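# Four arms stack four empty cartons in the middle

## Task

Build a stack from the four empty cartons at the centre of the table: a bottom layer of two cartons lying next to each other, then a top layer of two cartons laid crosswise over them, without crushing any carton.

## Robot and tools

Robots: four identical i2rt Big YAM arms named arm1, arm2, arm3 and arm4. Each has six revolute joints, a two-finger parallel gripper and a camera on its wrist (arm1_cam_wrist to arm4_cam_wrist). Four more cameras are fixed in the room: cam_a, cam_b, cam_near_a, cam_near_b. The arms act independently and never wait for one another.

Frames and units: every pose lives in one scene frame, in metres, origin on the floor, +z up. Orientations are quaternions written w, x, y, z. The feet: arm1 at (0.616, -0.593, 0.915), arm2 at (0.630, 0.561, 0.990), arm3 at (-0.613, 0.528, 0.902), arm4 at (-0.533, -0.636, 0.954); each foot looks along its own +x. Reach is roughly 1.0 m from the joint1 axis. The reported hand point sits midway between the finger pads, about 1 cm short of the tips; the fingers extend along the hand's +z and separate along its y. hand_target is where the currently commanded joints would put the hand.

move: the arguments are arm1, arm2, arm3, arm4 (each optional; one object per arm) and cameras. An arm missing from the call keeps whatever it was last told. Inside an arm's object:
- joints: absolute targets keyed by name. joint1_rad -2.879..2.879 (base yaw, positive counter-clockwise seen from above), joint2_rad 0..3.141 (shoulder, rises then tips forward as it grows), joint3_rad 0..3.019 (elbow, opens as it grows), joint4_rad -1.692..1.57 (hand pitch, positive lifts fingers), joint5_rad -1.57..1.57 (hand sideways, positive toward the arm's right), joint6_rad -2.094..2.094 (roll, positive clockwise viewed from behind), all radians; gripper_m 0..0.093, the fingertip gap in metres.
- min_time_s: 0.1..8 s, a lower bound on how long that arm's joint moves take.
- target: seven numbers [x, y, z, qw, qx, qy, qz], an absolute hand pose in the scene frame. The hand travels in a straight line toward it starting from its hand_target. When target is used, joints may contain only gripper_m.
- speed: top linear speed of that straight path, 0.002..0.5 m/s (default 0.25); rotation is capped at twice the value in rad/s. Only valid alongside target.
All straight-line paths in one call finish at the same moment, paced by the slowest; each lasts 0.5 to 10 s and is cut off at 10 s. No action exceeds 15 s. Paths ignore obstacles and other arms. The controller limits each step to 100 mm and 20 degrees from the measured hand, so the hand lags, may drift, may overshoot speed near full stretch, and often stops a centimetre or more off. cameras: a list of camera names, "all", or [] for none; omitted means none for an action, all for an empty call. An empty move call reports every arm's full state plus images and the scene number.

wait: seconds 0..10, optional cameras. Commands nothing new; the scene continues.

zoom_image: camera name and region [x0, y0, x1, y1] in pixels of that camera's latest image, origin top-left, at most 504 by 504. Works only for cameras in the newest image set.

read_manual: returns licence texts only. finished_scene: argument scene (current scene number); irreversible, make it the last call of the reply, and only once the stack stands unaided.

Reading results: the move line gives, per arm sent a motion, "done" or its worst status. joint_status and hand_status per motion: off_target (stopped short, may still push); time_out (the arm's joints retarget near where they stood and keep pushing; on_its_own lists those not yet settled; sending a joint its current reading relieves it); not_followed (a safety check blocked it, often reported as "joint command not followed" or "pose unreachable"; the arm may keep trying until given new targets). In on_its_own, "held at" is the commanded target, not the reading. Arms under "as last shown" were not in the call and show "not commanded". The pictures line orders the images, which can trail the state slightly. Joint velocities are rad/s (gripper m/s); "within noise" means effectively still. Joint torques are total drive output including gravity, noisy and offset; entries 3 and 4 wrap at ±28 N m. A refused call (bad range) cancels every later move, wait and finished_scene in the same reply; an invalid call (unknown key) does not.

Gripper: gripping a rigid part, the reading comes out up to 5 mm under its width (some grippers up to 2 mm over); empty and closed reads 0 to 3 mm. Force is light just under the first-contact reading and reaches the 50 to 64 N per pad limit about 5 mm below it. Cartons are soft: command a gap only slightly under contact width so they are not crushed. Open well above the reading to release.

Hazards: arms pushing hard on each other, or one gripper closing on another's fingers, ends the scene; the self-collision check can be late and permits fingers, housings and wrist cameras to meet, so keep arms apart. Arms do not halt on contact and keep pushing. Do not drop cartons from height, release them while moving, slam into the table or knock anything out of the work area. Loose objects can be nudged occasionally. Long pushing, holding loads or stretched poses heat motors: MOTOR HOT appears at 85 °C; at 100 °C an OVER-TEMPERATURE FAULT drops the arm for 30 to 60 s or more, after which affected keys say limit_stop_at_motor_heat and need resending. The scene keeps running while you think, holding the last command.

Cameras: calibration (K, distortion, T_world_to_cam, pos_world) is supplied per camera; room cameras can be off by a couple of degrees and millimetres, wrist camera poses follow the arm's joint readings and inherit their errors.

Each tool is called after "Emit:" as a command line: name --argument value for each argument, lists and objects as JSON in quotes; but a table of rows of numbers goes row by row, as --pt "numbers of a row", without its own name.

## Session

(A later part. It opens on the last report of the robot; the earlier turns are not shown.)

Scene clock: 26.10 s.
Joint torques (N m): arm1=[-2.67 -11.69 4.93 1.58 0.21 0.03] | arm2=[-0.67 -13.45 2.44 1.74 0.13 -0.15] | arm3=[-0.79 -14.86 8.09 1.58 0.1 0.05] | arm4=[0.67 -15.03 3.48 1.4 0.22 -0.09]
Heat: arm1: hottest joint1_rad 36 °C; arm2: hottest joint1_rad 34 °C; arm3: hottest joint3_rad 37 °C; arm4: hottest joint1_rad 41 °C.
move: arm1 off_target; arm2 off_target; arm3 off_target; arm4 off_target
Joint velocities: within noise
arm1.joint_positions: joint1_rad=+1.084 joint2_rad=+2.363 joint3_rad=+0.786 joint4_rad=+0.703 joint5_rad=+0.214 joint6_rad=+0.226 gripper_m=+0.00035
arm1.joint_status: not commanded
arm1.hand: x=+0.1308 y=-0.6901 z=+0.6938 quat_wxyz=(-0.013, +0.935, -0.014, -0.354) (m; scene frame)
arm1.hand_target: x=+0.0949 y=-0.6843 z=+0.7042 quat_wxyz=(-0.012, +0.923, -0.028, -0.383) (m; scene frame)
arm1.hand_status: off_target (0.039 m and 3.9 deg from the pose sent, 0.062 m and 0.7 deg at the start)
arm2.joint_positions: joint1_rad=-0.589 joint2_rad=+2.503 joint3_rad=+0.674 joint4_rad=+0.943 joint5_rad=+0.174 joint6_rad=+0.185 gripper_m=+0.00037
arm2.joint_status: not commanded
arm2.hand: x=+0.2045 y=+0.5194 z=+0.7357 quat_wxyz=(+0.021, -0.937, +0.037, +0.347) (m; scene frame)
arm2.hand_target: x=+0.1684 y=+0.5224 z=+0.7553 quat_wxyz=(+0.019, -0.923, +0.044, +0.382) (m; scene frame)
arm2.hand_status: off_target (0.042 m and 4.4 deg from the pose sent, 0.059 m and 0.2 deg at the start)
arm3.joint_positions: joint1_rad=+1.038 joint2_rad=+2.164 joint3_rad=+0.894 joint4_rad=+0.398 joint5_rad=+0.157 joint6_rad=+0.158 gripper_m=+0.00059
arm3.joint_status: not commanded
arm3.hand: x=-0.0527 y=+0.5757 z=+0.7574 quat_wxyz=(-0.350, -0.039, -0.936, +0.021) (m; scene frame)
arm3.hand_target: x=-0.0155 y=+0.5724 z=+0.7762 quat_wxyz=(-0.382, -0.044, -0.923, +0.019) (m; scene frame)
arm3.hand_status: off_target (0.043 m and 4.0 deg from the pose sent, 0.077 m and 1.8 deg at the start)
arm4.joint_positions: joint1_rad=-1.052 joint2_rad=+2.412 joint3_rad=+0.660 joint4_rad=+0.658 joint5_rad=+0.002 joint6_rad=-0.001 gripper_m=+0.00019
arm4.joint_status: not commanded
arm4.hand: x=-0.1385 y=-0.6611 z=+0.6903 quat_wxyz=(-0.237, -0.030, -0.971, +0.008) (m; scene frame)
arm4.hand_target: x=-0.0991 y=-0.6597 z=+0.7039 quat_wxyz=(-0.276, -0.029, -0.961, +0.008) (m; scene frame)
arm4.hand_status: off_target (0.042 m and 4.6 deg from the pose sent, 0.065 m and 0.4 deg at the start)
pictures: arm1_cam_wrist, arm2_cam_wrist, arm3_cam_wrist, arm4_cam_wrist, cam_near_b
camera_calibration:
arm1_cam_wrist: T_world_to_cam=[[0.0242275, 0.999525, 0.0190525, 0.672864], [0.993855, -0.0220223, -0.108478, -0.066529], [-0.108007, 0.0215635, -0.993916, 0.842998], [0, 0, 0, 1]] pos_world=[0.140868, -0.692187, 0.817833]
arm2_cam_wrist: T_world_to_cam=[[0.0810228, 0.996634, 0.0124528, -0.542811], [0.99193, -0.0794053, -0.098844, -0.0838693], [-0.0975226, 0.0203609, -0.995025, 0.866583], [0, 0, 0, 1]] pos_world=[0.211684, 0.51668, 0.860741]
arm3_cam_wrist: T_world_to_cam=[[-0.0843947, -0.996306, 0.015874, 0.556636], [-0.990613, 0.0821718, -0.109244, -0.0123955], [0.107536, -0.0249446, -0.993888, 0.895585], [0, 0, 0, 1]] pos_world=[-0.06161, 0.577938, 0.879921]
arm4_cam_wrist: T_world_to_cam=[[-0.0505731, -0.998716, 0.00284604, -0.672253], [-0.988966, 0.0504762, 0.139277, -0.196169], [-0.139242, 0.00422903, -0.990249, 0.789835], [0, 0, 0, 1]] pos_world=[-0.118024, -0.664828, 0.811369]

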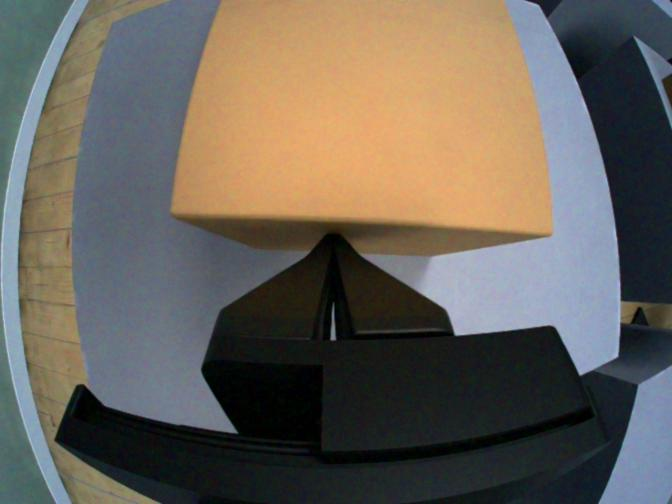

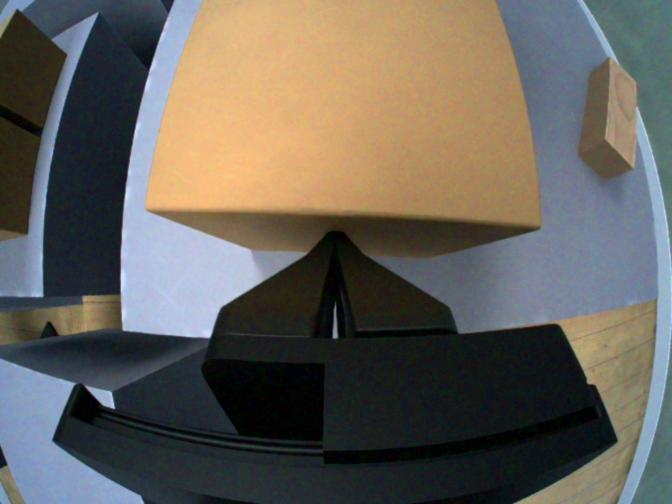

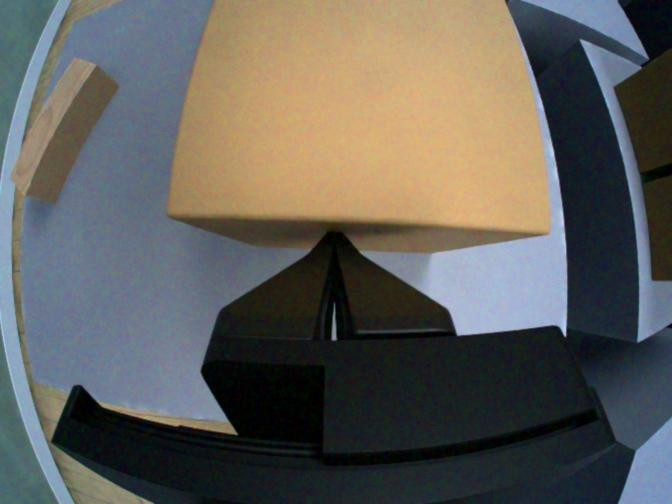

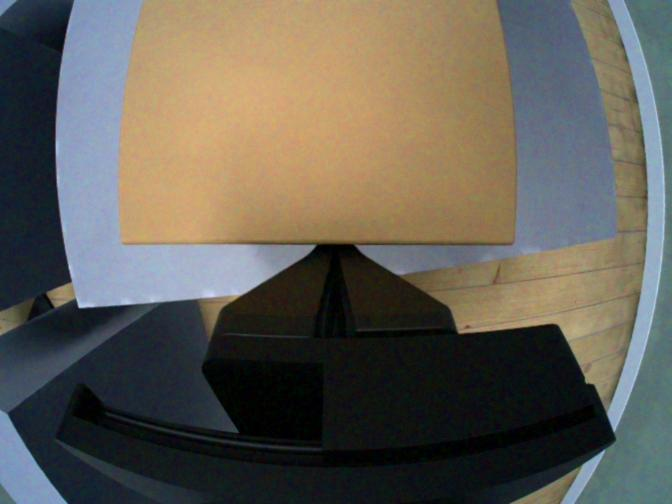

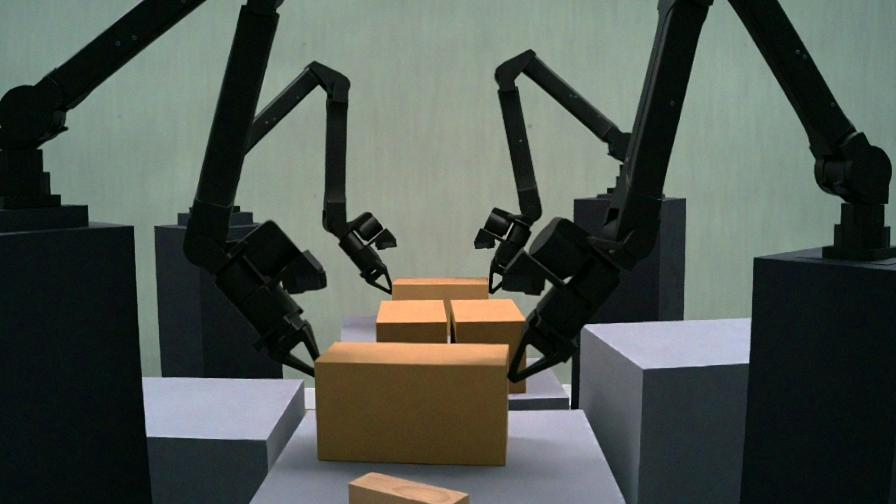

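Emit:
move --arm2 '{"target":[0.167,0.522,0.945,-0.0184,0.9228,-0.0443,-0.3823],"speed":0.07}' --arm3 '{"target":[-0.013,0.573,0.985,0.3823,0.0443,0.9228,-0.0184],"speed":0.07}' --arm1 '{"target":[0.155,-0.675,0.702,-0.0117,0.9234,-0.0282,-0.3825],"speed":0.05}' --arm4 '{"target":[-0.16,-0.652,0.702,0.2756,0.0293,0.9608,-0.0084],"speed":0.05}' --cameras '["arm1_cam_wrist","arm4_cam_wrist","cam_near_b","cam_near_a"]'

Scene clock: 31.53 s.
Joint torques (N m): arm1=[-1.14 -10.17 -0.27 2.07 0.26 0.15] | arm2=[-0.32 -10.52 6.27 2.22 0.28 -0.12] | arm3=[-0.67 -15.09 13.09 1.84 0.42 0.07] | arm4=[1.14 -10.87 -2.37 1.62 0.23 -0.1]
Heat: arm1: hottest joint1_rad 36 °C; arm2: hottest joint2_rad 35 °C; arm3: hottest joint3_rad 38 °C; arm4: hottest joint1_rad 41 °C.
move: arm1 done; arm2 off_target; arm3 off_target; arm4 off_target
Joint velocities: within noise
arm1.joint_positions: joint1_rad=+1.081 joint2_rad=+2.363 joint3_rad=+0.699 joint4_rad=+0.853 joint5_rad=+0.223 joint6_rad=+0.226 gripper_m=+0.00035
arm1.joint_status: not commanded
arm1.hand: x=+0.1510 y=-0.6818 z=+0.7060 quat_wxyz=(-0.009, +0.924, -0.020, -0.383) (m; scene frame)
arm1.hand_target: x=+0.1551 y=-0.6751 z=+0.7021 quat_wxyz=(-0.012, +0.924, -0.028, -0.382) (m; scene frame)
arm1.hand_status: done (0.009 m and 0.9 deg from the pose sent, 0.030 m and 3.9 deg at the start)
arm2.joint_positions: joint1_rad=-0.589 joint2_rad=+1.804 joint3_rad=+0.519 joint4_rad=+0.407 joint5_rad=+0.171 joint6_rad=+0.185 gripper_m=+0.00037
arm2.joint_status: not commanded
arm2.hand: x=+0.1904 y=+0.5165 z=+0.9215 quat_wxyz=(+0.019, -0.936, +0.036, +0.351) (m; scene frame)
arm2.hand_target: x=+0.1679 y=+0.5222 z=+0.9452 quat_wxyz=(+0.019, -0.923, +0.044, +0.382) (m; scene frame)
arm2.hand_status: off_target (0.034 m and 4.0 deg from the pose sent, 0.213 m and 4.4 deg at the start)
arm3.joint_positions: joint1_rad=+1.038 joint2_rad=+1.696 joint3_rad=+0.897 joint4_rad=-0.137 joint5_rad=+0.152 joint6_rad=+0.158 gripper_m=+0.00059
arm3.joint_status: not commanded
arm3.hand: x=-0.0661 y=+0.5741 z=+0.9292 quat_wxyz=(-0.319, -0.036, -0.947, +0.024) (m; scene frame)
arm3.hand_target: x=-0.0198 y=+0.5721 z=+0.9879 quat_wxyz=(-0.382, -0.044, -0.923, +0.019) (m; scene frame)
arm3.hand_status: off_target (0.077 m and 7.8 deg from the pose sent, 0.231 m and 4.0 deg at the start)
arm4.joint_positions: joint1_rad=-1.043 joint2_rad=+2.414 joint3_rad=+0.580 joint4_rad=+0.846 joint5_rad=+0.012 joint6_rad=+0.011 gripper_m=+0.00019
arm4.joint_status: not commanded
arm4.hand: x=-0.1461 y=-0.6587 z=+0.7097 quat_wxyz=(-0.288, -0.032, -0.957, +0.011) (m; scene frame)
arm4.hand_target: x=-0.1601 y=-0.6524 z=+0.7024 quat_wxyz=(-0.275, -0.029, -0.961, +0.009) (m; scene frame)
arm4.hand_status: off_target (0.017 m and 1.5 deg from the pose sent, 0.026 m and 4.6 deg at the start)
pictures: arm1_cam_wrist, arm4_cam_wrist, cam_near_a, cam_near_b
camera_calibration:
arm1_cam_wrist: T_world_to_cam=[[0.032684, 0.999445, 0.0064628, 0.671455], [0.984859, -0.0311042, -0.170544, -0.0461479], [-0.170249, 0.011939, -0.985329, 0.85397], [0, 0, 0, 1]] pos_world=[0.168891, -0.682713, 0.829232]
arm4_cam_wrist: T_world_to_cam=[[-0.0575922, -0.998326, 0.00527834, -0.672702], [-0.997753, 0.0577389, 0.0339996, -0.128269], [-0.0342475, -0.00330837, -0.999408, 0.824747], [0, 0, 0, 1]] pos_world=[-0.138477, -0.661441, 0.832171]

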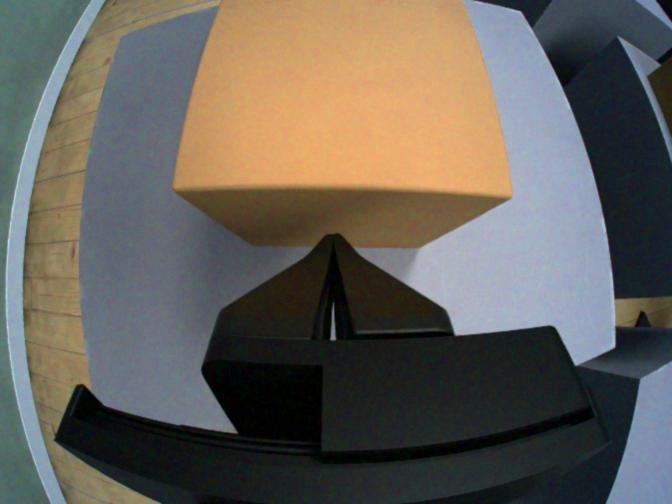

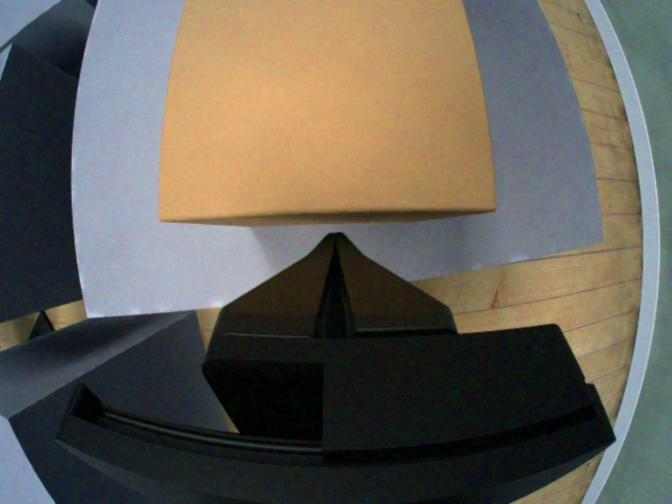

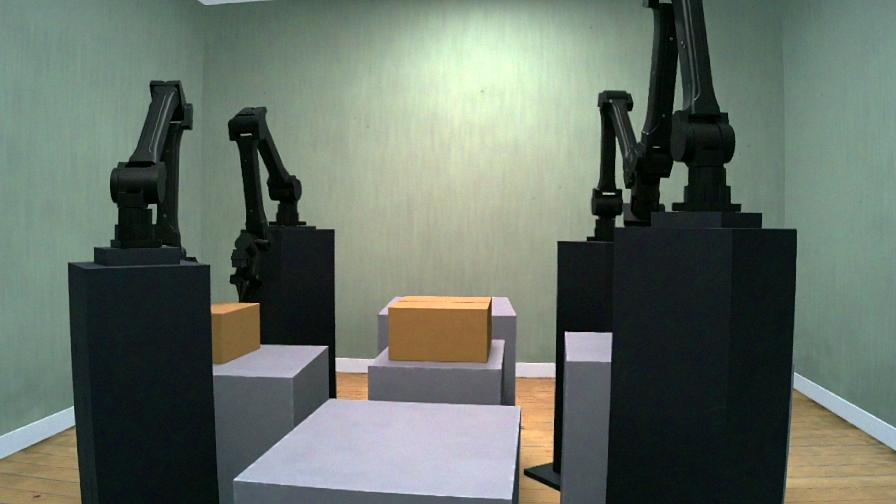

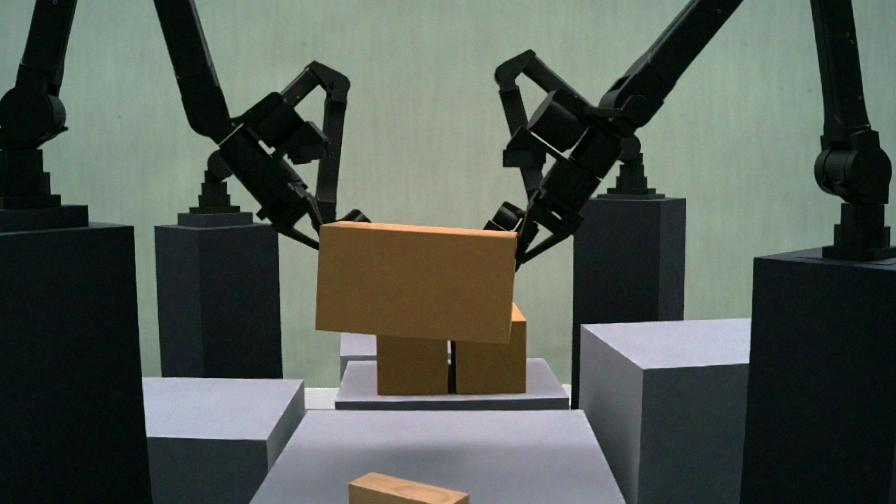

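Emit:
move --arm2 '{"target":[0.148,0.28,0.955,0,0.9239,0,-0.3827],"speed":0.07}' --arm3 '{"target":[-0.032,0.285,1.005,0.3827,0,0.9239,0],"speed":0.07}' --arm1 '{"target":[0.093,-0.677,0.702,-0.0117,0.9234,-0.0282,-0.3825],"speed":0.04}' --arm4 '{"target":[-0.098,-0.649,0.702,0.2756,0.0293,0.9608,-0.0084],"speed":0.04}' --cameras '["arm1_cam_wrist","arm4_cam_wrist","cam_near_b","cam_near_a"]'

Scene clock: 38.40 s.
Joint torques (N m): arm1=[-2.43 -11.63 4.89 1.57 0.15 0.03] | arm2=[0.26 -10.7 12.53 1.98 0.95 0.1] | arm3=[0.79 -14.04 13.52 1.7 -0.78 0.05] | arm4=[1.38 -14.92 3.43 1.37 0.19 -0.1]
Heat: arm1: hottest joint1_rad 36 °C; arm2: hottest joint2_rad 35 °C; arm3: hottest joint3_rad 40 °C; arm4: hottest joint1_rad 41 °C.
move: arm1 off_target; arm2 off_target; arm3 off_target; arm4 off_target
Joint velocities: within noise
arm1.joint_positions: joint1_rad=+1.062 joint2_rad=+2.363 joint3_rad=+0.781 joint4_rad=+0.711 joint5_rad=+0.203 joint6_rad=+0.212 gripper_m=+0.00035
arm1.joint_status: not commanded
arm1.hand: x=+0.1304 y=-0.6813 z=+0.6939 quat_wxyz=(-0.014, +0.935, -0.016, -0.353) (m; scene frame)
arm1.hand_target: x=+0.0948 y=-0.6763 z=+0.7041 quat_wxyz=(-0.012, +0.923, -0.028, -0.383) (m; scene frame)
arm1.hand_status: off_target (0.039 m and 3.9 deg from the pose sent, 0.058 m and 1.0 deg at the start)
arm2.joint_positions: joint1_rad=-0.083 joint2_rad=+1.885 joint3_rad=+0.801 joint4_rad=+0.088 joint5_rad=+0.433 joint6_rad=+0.500 gripper_m=+0.00036
arm2.joint_status: not commanded
arm2.hand: x=+0.1870 y=+0.3004 z=+0.9311 quat_wxyz=(+0.017, -0.937, -0.022, +0.348) (m; scene frame)
arm2.hand_target: x=+0.1509 y=+0.2819 z=+0.9574 quat_wxyz=(+0.000, -0.924, +0.000, +0.383) (m; scene frame)
arm2.hand_status: off_target (0.050 m and 5.3 deg from the pose sent, 0.243 m and 6.1 deg at the start)
arm3.joint_positions: joint1_rad=+0.414 joint2_rad=+1.719 joint3_rad=+1.050 joint4_rad=-0.276 joint5_rad=-0.319 joint6_rad=-0.353 gripper_m=+0.00059
arm3.joint_status: not commanded
arm3.hand: x=-0.0723 y=+0.2998 z=+0.9668 quat_wxyz=(-0.341, -0.017, -0.940, -0.015) (m; scene frame)
arm3.hand_target: x=-0.0365 y=+0.2871 z=+1.0069 quat_wxyz=(-0.383, +0.000, -0.924, +0.000) (m; scene frame)
arm3.hand_status: off_target (0.057 m and 5.8 deg from the pose sent, 0.301 m and 9.2 deg at the start)
arm4.joint_positions: joint1_rad=-1.027 joint2_rad=+2.412 joint3_rad=+0.658 joint4_rad=+0.659 joint5_rad=+0.021 joint6_rad=+0.026 gripper_m=+0.00019
arm4.joint_status: not commanded
arm4.hand: x=-0.1393 y=-0.6542 z=+0.6903 quat_wxyz=(-0.236, -0.033, -0.971, +0.010) (m; scene frame)
arm4.hand_target: x=-0.0994 y=-0.6486 z=+0.7040 quat_wxyz=(-0.276, -0.029, -0.961, +0.008) (m; scene frame)
arm4.hand_status: off_target (0.043 m and 4.7 deg from the pose sent, 0.050 m and 1.5 deg at the start)
pictures: arm1_cam_wrist, arm4_cam_wrist, cam_near_a, cam_near_b
camera_calibration:
arm1_cam_wrist: T_world_to_cam=[[0.0273277, 0.999447, 0.0189516, 0.663777], [0.993817, -0.0251231, -0.10815, -0.0682123], [-0.107614, 0.02179, -0.993954, 0.842987], [0, 0, 0, 1]] pos_world=[0.140368, -0.683493, 0.817934]
arm4_cam_wrist: T_world_to_cam=[[-0.0578282, -0.998305, 0.00650897, -0.668655], [-0.988376, 0.0581688, 0.140463, -0.192966], [-0.140603, 0.0016894, -0.990065, 0.787647], [0, 0, 0, 1]] pos_world=[-0.118644, -0.657628, 0.811278]

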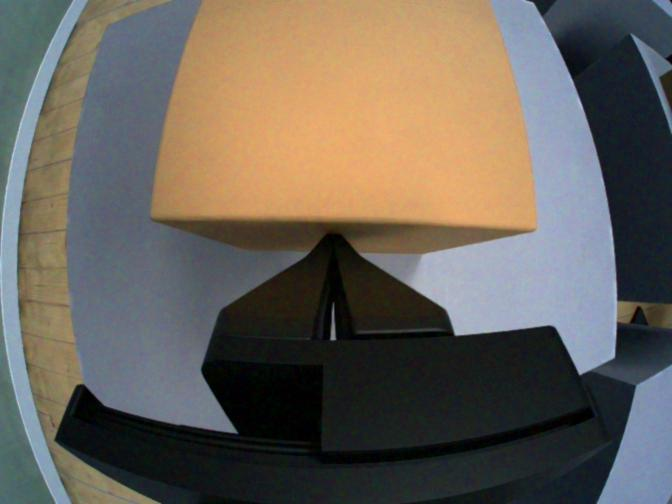

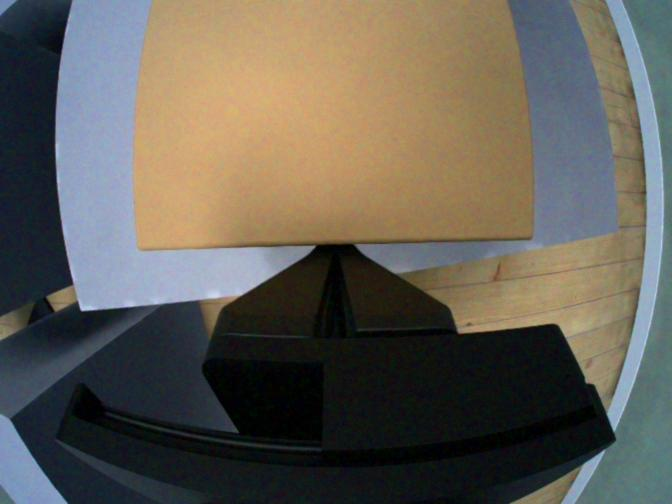

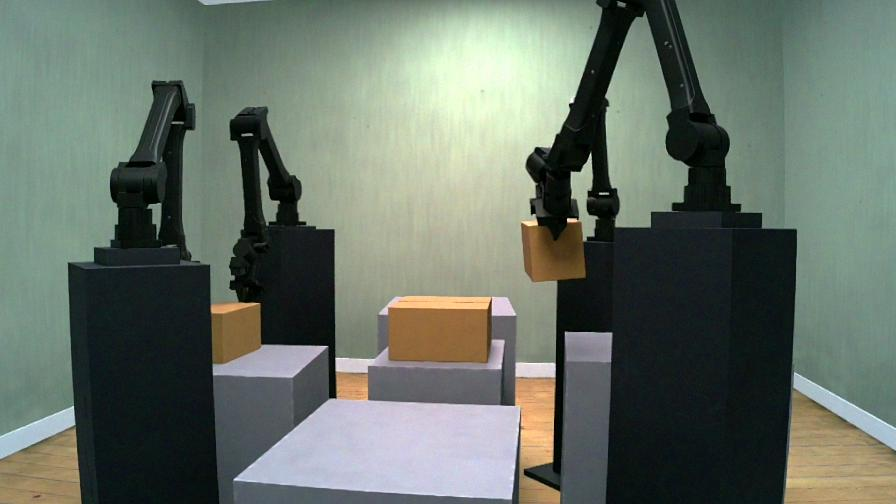

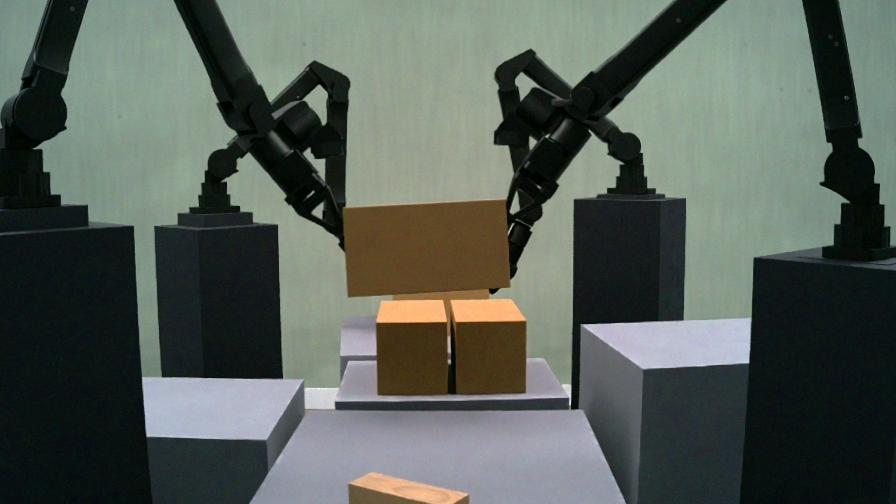

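Emit:
move --arm2 '{"target":[0.108,0.092,0.955,0,0.9239,0,-0.3827],"speed":0.06}' --arm3 '{"target":[-0.066,0.090,0.987,0.3827,0,0.9239,0],"speed":0.06}' --arm1 '{"target":[0.093,-0.677,0.925,-0.0117,0.9234,-0.0282,-0.3825],"speed":0.07}' --arm4 '{"target":[-0.098,-0.649,0.92,0.2756,0.0293,0.9608,-0.0084],"speed":0.07}' --cameras '["arm1_cam_wrist","arm2_cam_wrist","arm3_cam_wrist","arm4_cam_wrist","cam_near_b","cam_near_a"]'

Emit:
zoom_image --camera "cam_near_a" --region '[360, 200, 560, 380]'

Scene clock: 43.47 s.
Joint torques (N m): arm1=[-2.2 -12.92 7.82 2.11 0.34 0.05] | arm2=[-1.9 -16.26 14.61 1.78 1.29 0.09] | arm3=[2.14 -17.61 13.65 1.59 -1.4 0.01] | arm4=[1.03 -11.69 9.77 2.06 0.2 -0.09]
Heat: arm1: hottest joint1_rad 36 °C; arm2: hottest joint2_rad 35 °C; arm3: hottest joint3_rad 42 °C; arm4: hottest joint1_rad 40 °C.
move: arm1 off_target; arm2 off_target; arm3 off_target; arm4 off_target
Joint velocities: within noise
arm1.joint_positions: joint1_rad=+1.061 joint2_rad=+1.733 joint3_rad=+0.689 joint4_rad=+0.120 joint5_rad=+0.199 joint6_rad=+0.211 gripper_m=+0.00035
arm1.joint_status: not commanded
arm1.hand: x=+0.1330 y=-0.6804 z=+0.8829 quat_wxyz=(-0.019, +0.944, -0.013, -0.330) (m; scene frame)
arm1.hand_target: x=+0.0959 y=-0.6761 z=+0.9262 quat_wxyz=(-0.013, +0.923, -0.028, -0.383) (m; scene frame)
arm1.hand_status: off_target (0.058 m and 6.8 deg from the pose sent, 0.234 m and 3.9 deg at the start)
arm2.joint_positions: joint1_rad=+0.140 joint2_rad=+2.157 joint3_rad=+1.344 joint4_rad=-0.272 joint5_rad=+0.542 joint6_rad=+0.687 gripper_m=+0.00036
arm2.joint_status: not commanded
arm2.hand: x=+0.1511 y=+0.1052 z=+0.9279 quat_wxyz=(+0.017, -0.935, -0.034, +0.351) (m; scene frame)
arm2.hand_target: x=+0.1109 y=+0.0955 z=+0.9569 quat_wxyz=(+0.000, -0.924, +0.000, +0.383) (m; scene frame)
arm2.hand_status: off_target (0.053 m and 5.8 deg from the pose sent, 0.224 m and 5.3 deg at the start)
arm3.joint_positions: joint1_rad=+0.082 joint2_rad=+1.955 joint3_rad=+1.364 joint4_rad=-0.472 joint5_rad=-0.505 joint6_rad=-0.625 gripper_m=+0.00059
arm3.joint_status: not commanded
arm3.hand: x=-0.1073 y=+0.1052 z=+0.9472 quat_wxyz=(-0.344, -0.031, -0.938, -0.022) (m; scene frame)
arm3.hand_target: x=-0.0699 y=+0.0937 z=+0.9890 quat_wxyz=(-0.383, +0.000, -0.924, +0.000) (m; scene frame)
arm3.hand_status: off_target (0.059 m and 6.4 deg from the pose sent, 0.211 m and 5.8 deg at the start)
arm4.joint_positions: joint1_rad=-1.025 joint2_rad=+1.640 joint3_rad=+0.531 joint4_rad=-0.010 joint5_rad=+0.021 joint6_rad=+0.027 gripper_m=+0.00019
arm4.joint_status: not commanded
arm4.hand: x=-0.1383 y=-0.6538 z=+0.8927 quat_wxyz=(-0.225, -0.032, -0.974, +0.010) (m; scene frame)
arm4.hand_target: x=-0.1002 y=-0.6487 z=+0.9216 quat_wxyz=(-0.276, -0.029, -0.961, +0.008) (m; scene frame)
arm4.hand_status: off_target (0.049 m and 6.0 deg from the pose sent, 0.234 m and 4.7 deg at the start)
pictures: arm1_cam_wrist, arm2_cam_wrist, arm3_cam_wrist, arm4_cam_wrist, cam_near_a, cam_near_b
camera_calibration:
arm1_cam_wrist: T_world_to_cam=[[0.024642, 0.999221, 0.030811, 0.64894], [0.998079, -0.022838, -0.0575922, -0.0940676], [-0.0568437, 0.032171, -0.997865, 1.03494], [0, 0, 0, 1]] pos_world=[0.136726, -0.683878, 1.00732]
arm2_cam_wrist: T_world_to_cam=[[-0.0544062, 0.997018, 0.0547265, -0.146944], [0.992633, 0.0599464, -0.105291, -0.0536258], [-0.108258, 0.0485948, -0.992934, 1.0578], [0, 0, 0, 1]] pos_world=[0.159751, 0.0983173, 1.05272]
arm3_cam_wrist: T_world_to_cam=[[-0.0386988, -0.997484, -0.0594026, 0.156617], [-0.99458, 0.0441912, -0.0941202, -0.0177684], [0.0965084, 0.0554383, -0.993787, 1.06866], [0, 0, 0, 1]] pos_world=[-0.114746, 0.0977632, 1.06965]
arm4_cam_wrist: T_world_to_cam=[[-0.0564285, -0.998384, 0.00672484, -0.669562], [-0.984925, 0.0567685, 0.163403, -0.24141], [-0.163521, 0.00259714, -0.986536, 0.982483], [0, 0, 0, 1]] pos_world=[-0.114897, -0.657327, 1.01321]

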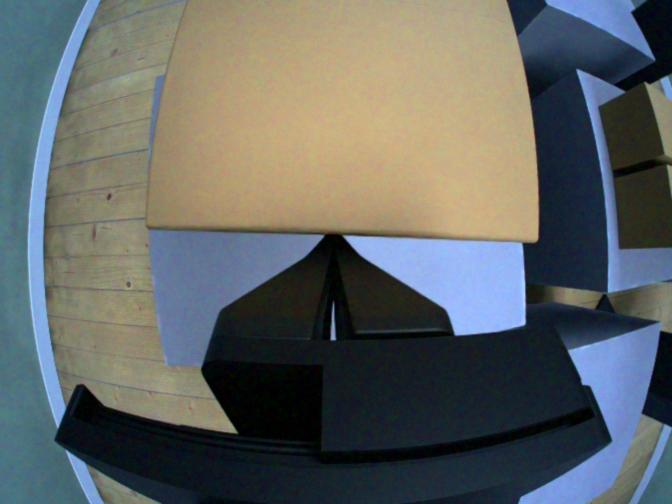

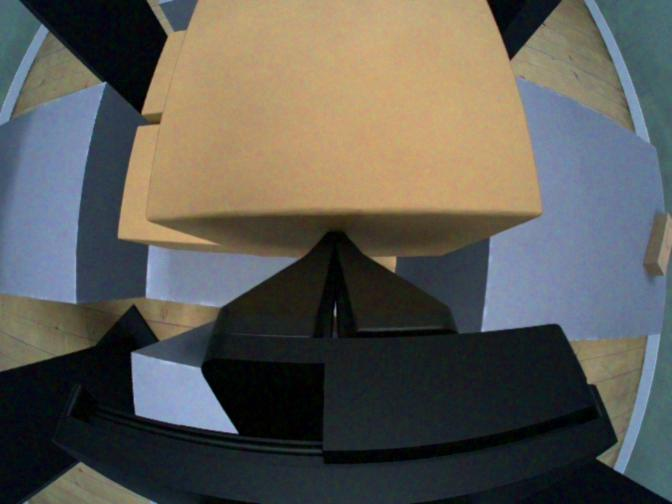

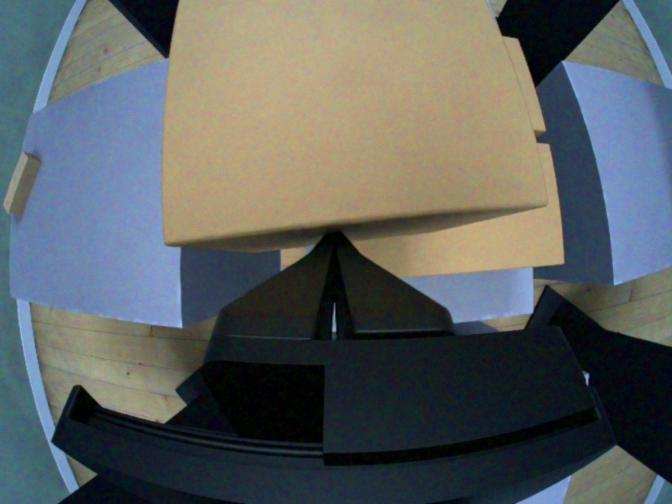

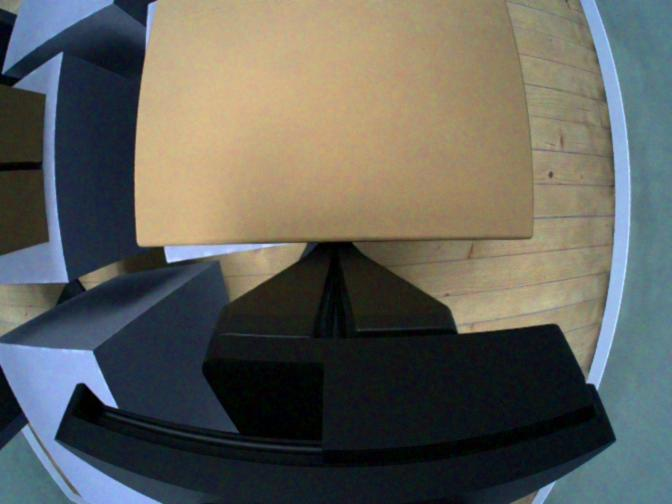

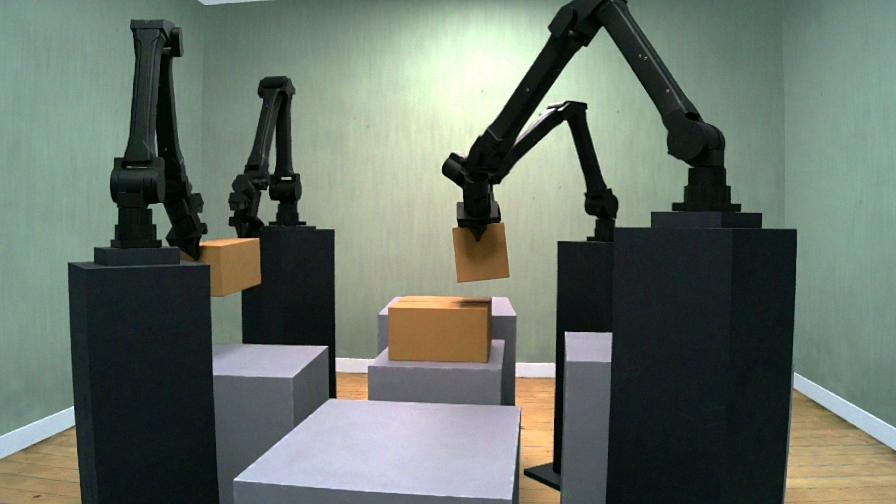

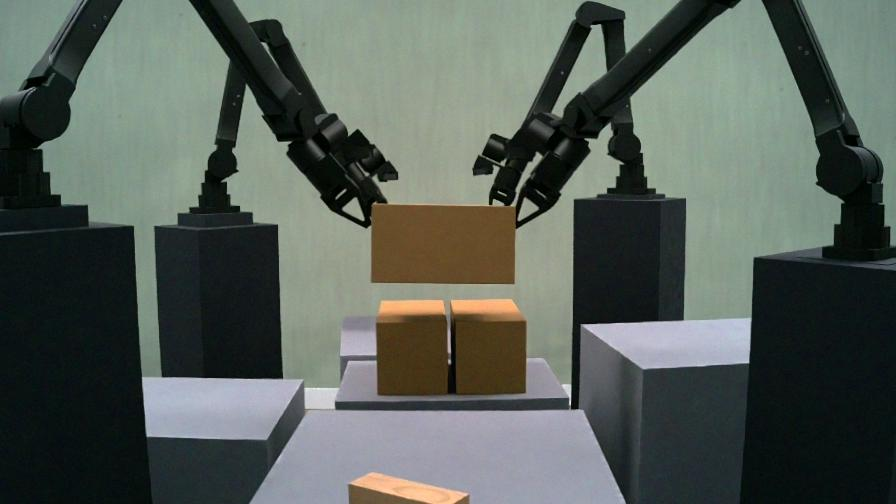

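Scaled by 2.520 from the camera's 896x504 image, which has a finer 1280x720 frame.

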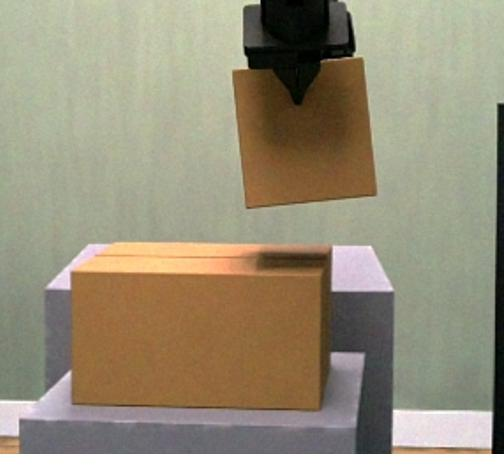

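Emit:
move --arm2 '{"target":[0.093,0.050,0.912,0,0.9239,0,-0.3827],"speed":0.07}' --arm3 '{"target":[-0.087,0.0485,0.944,0.3827,0,0.9239,0],"speed":0.07}' --arm1 '{"target":[0.091,-0.265,0.958,0,0.9239,0,-0.3827],"speed":0.07}' --arm4 '{"target":[-0.099,-0.277,0.93,0.2757,0,0.9613,0],"speed":0.07}' --cameras '["arm1_cam_wrist","arm2_cam_wrist","arm3_cam_wrist","arm4_cam_wrist","cam_near_b","cam_near_a"]'

Emit:
zoom_image --camera "cam_near_a" --region '[300, 200, 500, 380]'

Scene clock: 51.63 s.
Joint torques (N m): arm1=[1.32 -11.69 11.79 1.61 -0.95 0.02] | arm2=[-1.55 -16.5 14.22 1.7 1.25 0.09] | arm3=[1.73 -18.32 12.92 2.35 -1.35 0.05] | arm4=[-1.03 -14.1 14.98 1.44 1.15 -0.01]
Heat: arm1: hottest joint3_rad 37 °C; arm2: hottest joint3_rad 37 °C; arm3: hottest joint3_rad 45 °C; arm4: hottest joint1_rad 40 °C.
move: arm1 off_target; arm2 off_target; arm3 off_target; arm4 off_target
Joint velocities: within noise
arm1.joint_positions: joint1_rad=+0.110 joint2_rad=+1.814 joint3_rad=+1.008 joint4_rad=-0.203 joint5_rad=-0.442 joint6_rad=-0.517 gripper_m=+0.00035
arm1.joint_status: not commanded
arm1.hand: x=+0.1348 y=-0.2841 z=+0.9252 quat_wxyz=(+0.018, +0.939, -0.026, -0.343) (m; scene frame)
arm1.hand_target: x=+0.0952 y=-0.2680 z=+0.9604 quat_wxyz=(+0.000, +0.924, +0.000, -0.383) (m; scene frame)
arm1.hand_status: off_target (0.058 m and 6.1 deg from the pose sent, 0.424 m and 7.0 deg at the start)
arm2.joint_positions: joint1_rad=+0.161 joint2_rad=+2.315 joint3_rad=+1.521 joint4_rad=-0.291 joint5_rad=+0.557 joint6_rad=+0.712 gripper_m=+0.00036
arm2.joint_status: not commanded
arm2.hand: x=+0.1318 y=+0.0606 z=+0.8889 quat_wxyz=(+0.014, -0.934, -0.031, +0.356) (m; scene frame)
arm2.hand_target: x=+0.0952 y=+0.0530 z=+0.9137 quat_wxyz=(+0.000, -0.924, +0.000, +0.383) (m; scene frame)
arm2.hand_status: off_target (0.046 m and 5.1 deg from the pose sent, 0.082 m and 5.8 deg at the start)
arm3.joint_positions: joint1_rad=+0.018 joint2_rad=+2.053 joint3_rad=+1.408 joint4_rad=-0.472 joint5_rad=-0.547 joint6_rad=-0.694 gripper_m=+0.00059
arm3.joint_status: not commanded
arm3.hand: x=-0.1260 y=+0.0728 z=+0.9065 quat_wxyz=(-0.341, -0.030, -0.939, -0.033) (m; scene frame)
arm3.hand_target: x=-0.0908 y=+0.0525 z=+0.9466 quat_wxyz=(-0.383, +0.000, -0.924, +0.000) (m; scene frame)
arm3.hand_status: off_target (0.059 m and 7.2 deg from the pose sent, 0.060 m and 6.5 deg at the start)
arm4.joint_positions: joint1_rad=-0.164 joint2_rad=+1.860 joint3_rad=+0.969 joint4_rad=-0.373 joint5_rad=+0.374 joint6_rad=+0.719 gripper_m=+0.00018
arm4.joint_status: not commanded
arm4.hand: x=-0.1426 y=-0.3073 z=+0.9066 quat_wxyz=(-0.236, +0.024, -0.971, +0.026) (m; scene frame)
arm4.hand_target: x=-0.1023 y=-0.2802 z=+0.9334 quat_wxyz=(-0.276, +0.000, -0.961, +0.000) (m; scene frame)
arm4.hand_status: off_target (0.058 m and 6.2 deg from the pose sent, 0.381 m and 7.2 deg at the start)
pictures: arm1_cam_wrist, arm2_cam_wrist, arm3_cam_wrist, arm4_cam_wrist, cam_near_a, cam_near_b
camera_calibration:
arm1_cam_wrist: T_world_to_cam=[[0.0231945, 0.99859, -0.0477483, 0.324276], [0.996031, -0.0271874, -0.0847474, -0.0601604], [-0.0859261, -0.0455931, -0.995258, 1.04384], [0, 0, 0, 1]] pos_world=[0.142094, -0.277862, 1.04928]
arm2_cam_wrist: T_world_to_cam=[[-0.0500697, 0.997628, 0.0472299, -0.0952663], [0.991792, 0.0552359, -0.115312, -0.0266189], [-0.117647, 0.0410686, -0.992206, 1.02014], [0, 0, 0, 1]] pos_world=[0.141647, 0.0546149, 1.01362]
arm3_cam_wrist: T_world_to_cam=[[-0.0302595, -0.996414, -0.0790129, 0.139948], [-0.995423, 0.0372092, -0.0880204, -0.0440331], [0.0906448, 0.0759878, -0.99298, 1.02891], [0, 0, 0, 1]] pos_world=[-0.132862, 0.0628999, 1.02887]
arm4_cam_wrist: T_world_to_cam=[[0.0448851, -0.996971, 0.063513, -0.360553], [-0.989309, -0.0355295, 0.141441, -0.276654], [-0.138756, -0.0691826, -0.987907, 0.977303], [0, 0, 0, 1]] pos_world=[-0.121906, -0.301678, 1.02751]

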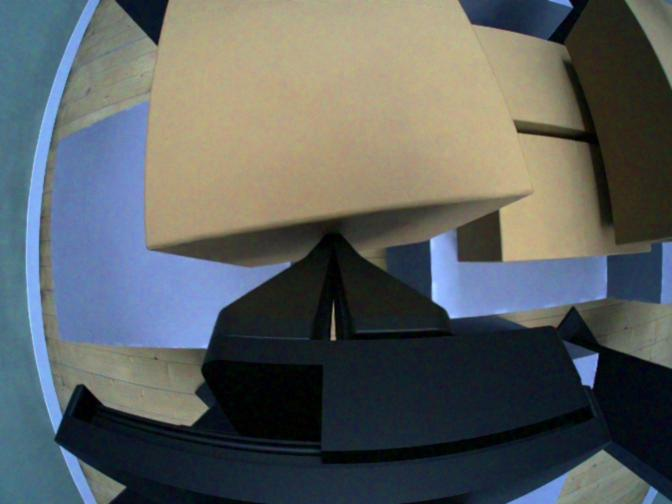

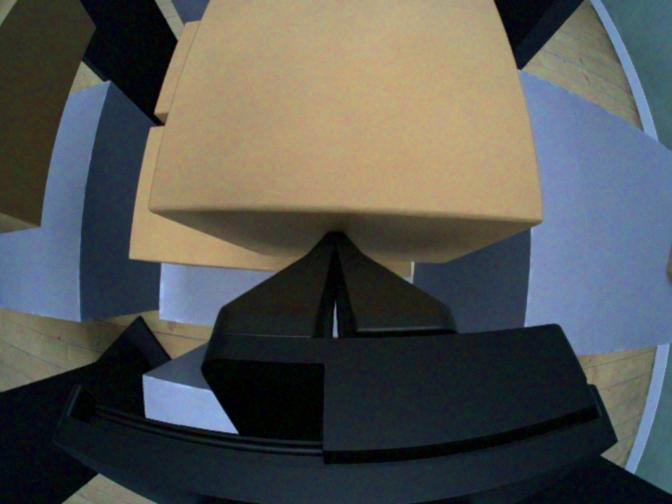

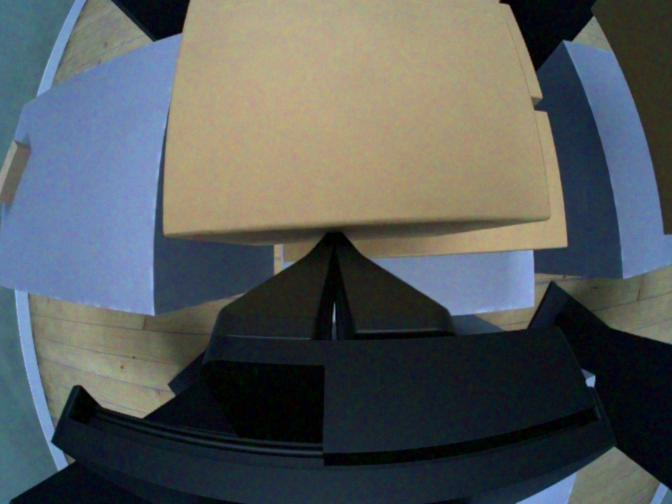

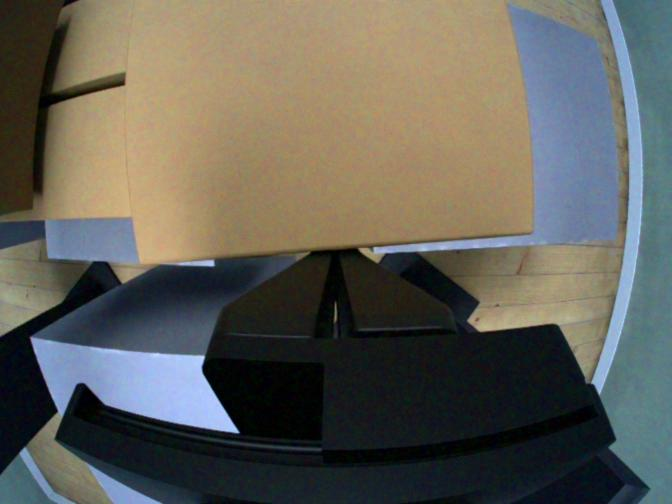

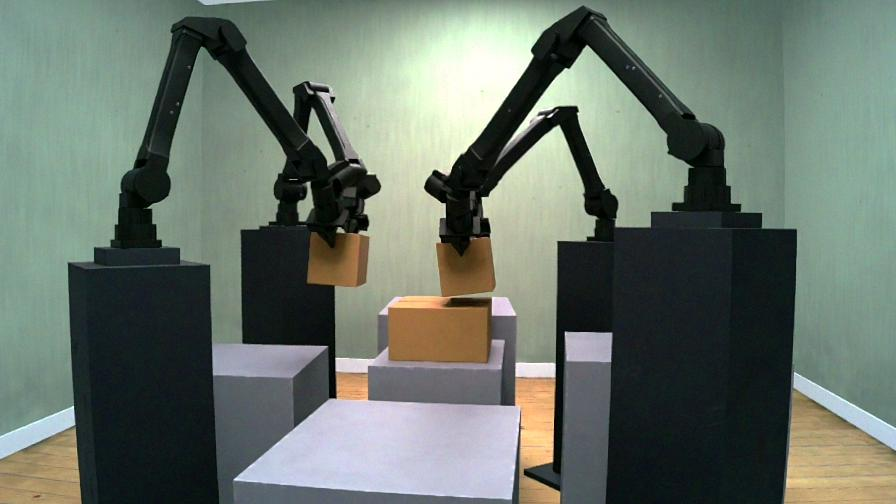

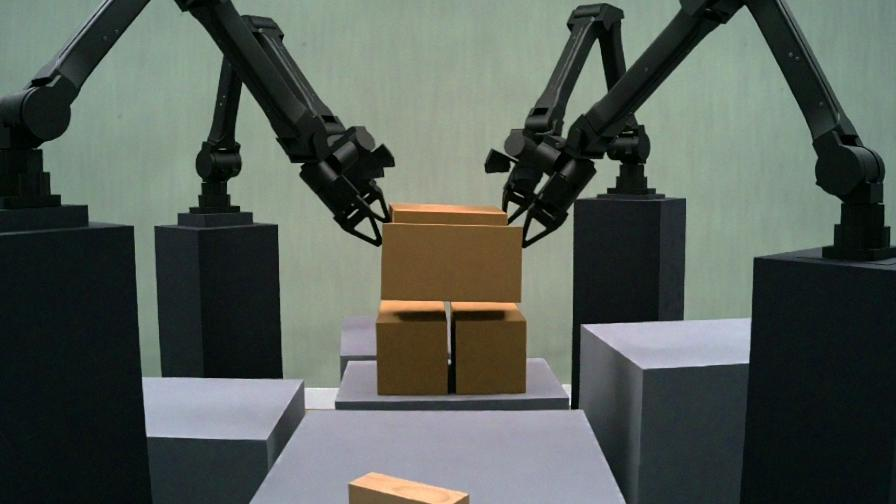

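Scaled by 2.520 from the camera's 896x504 image, which has a finer 1280x720 frame.

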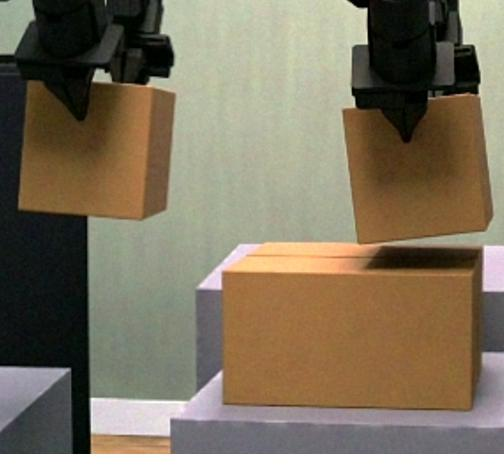

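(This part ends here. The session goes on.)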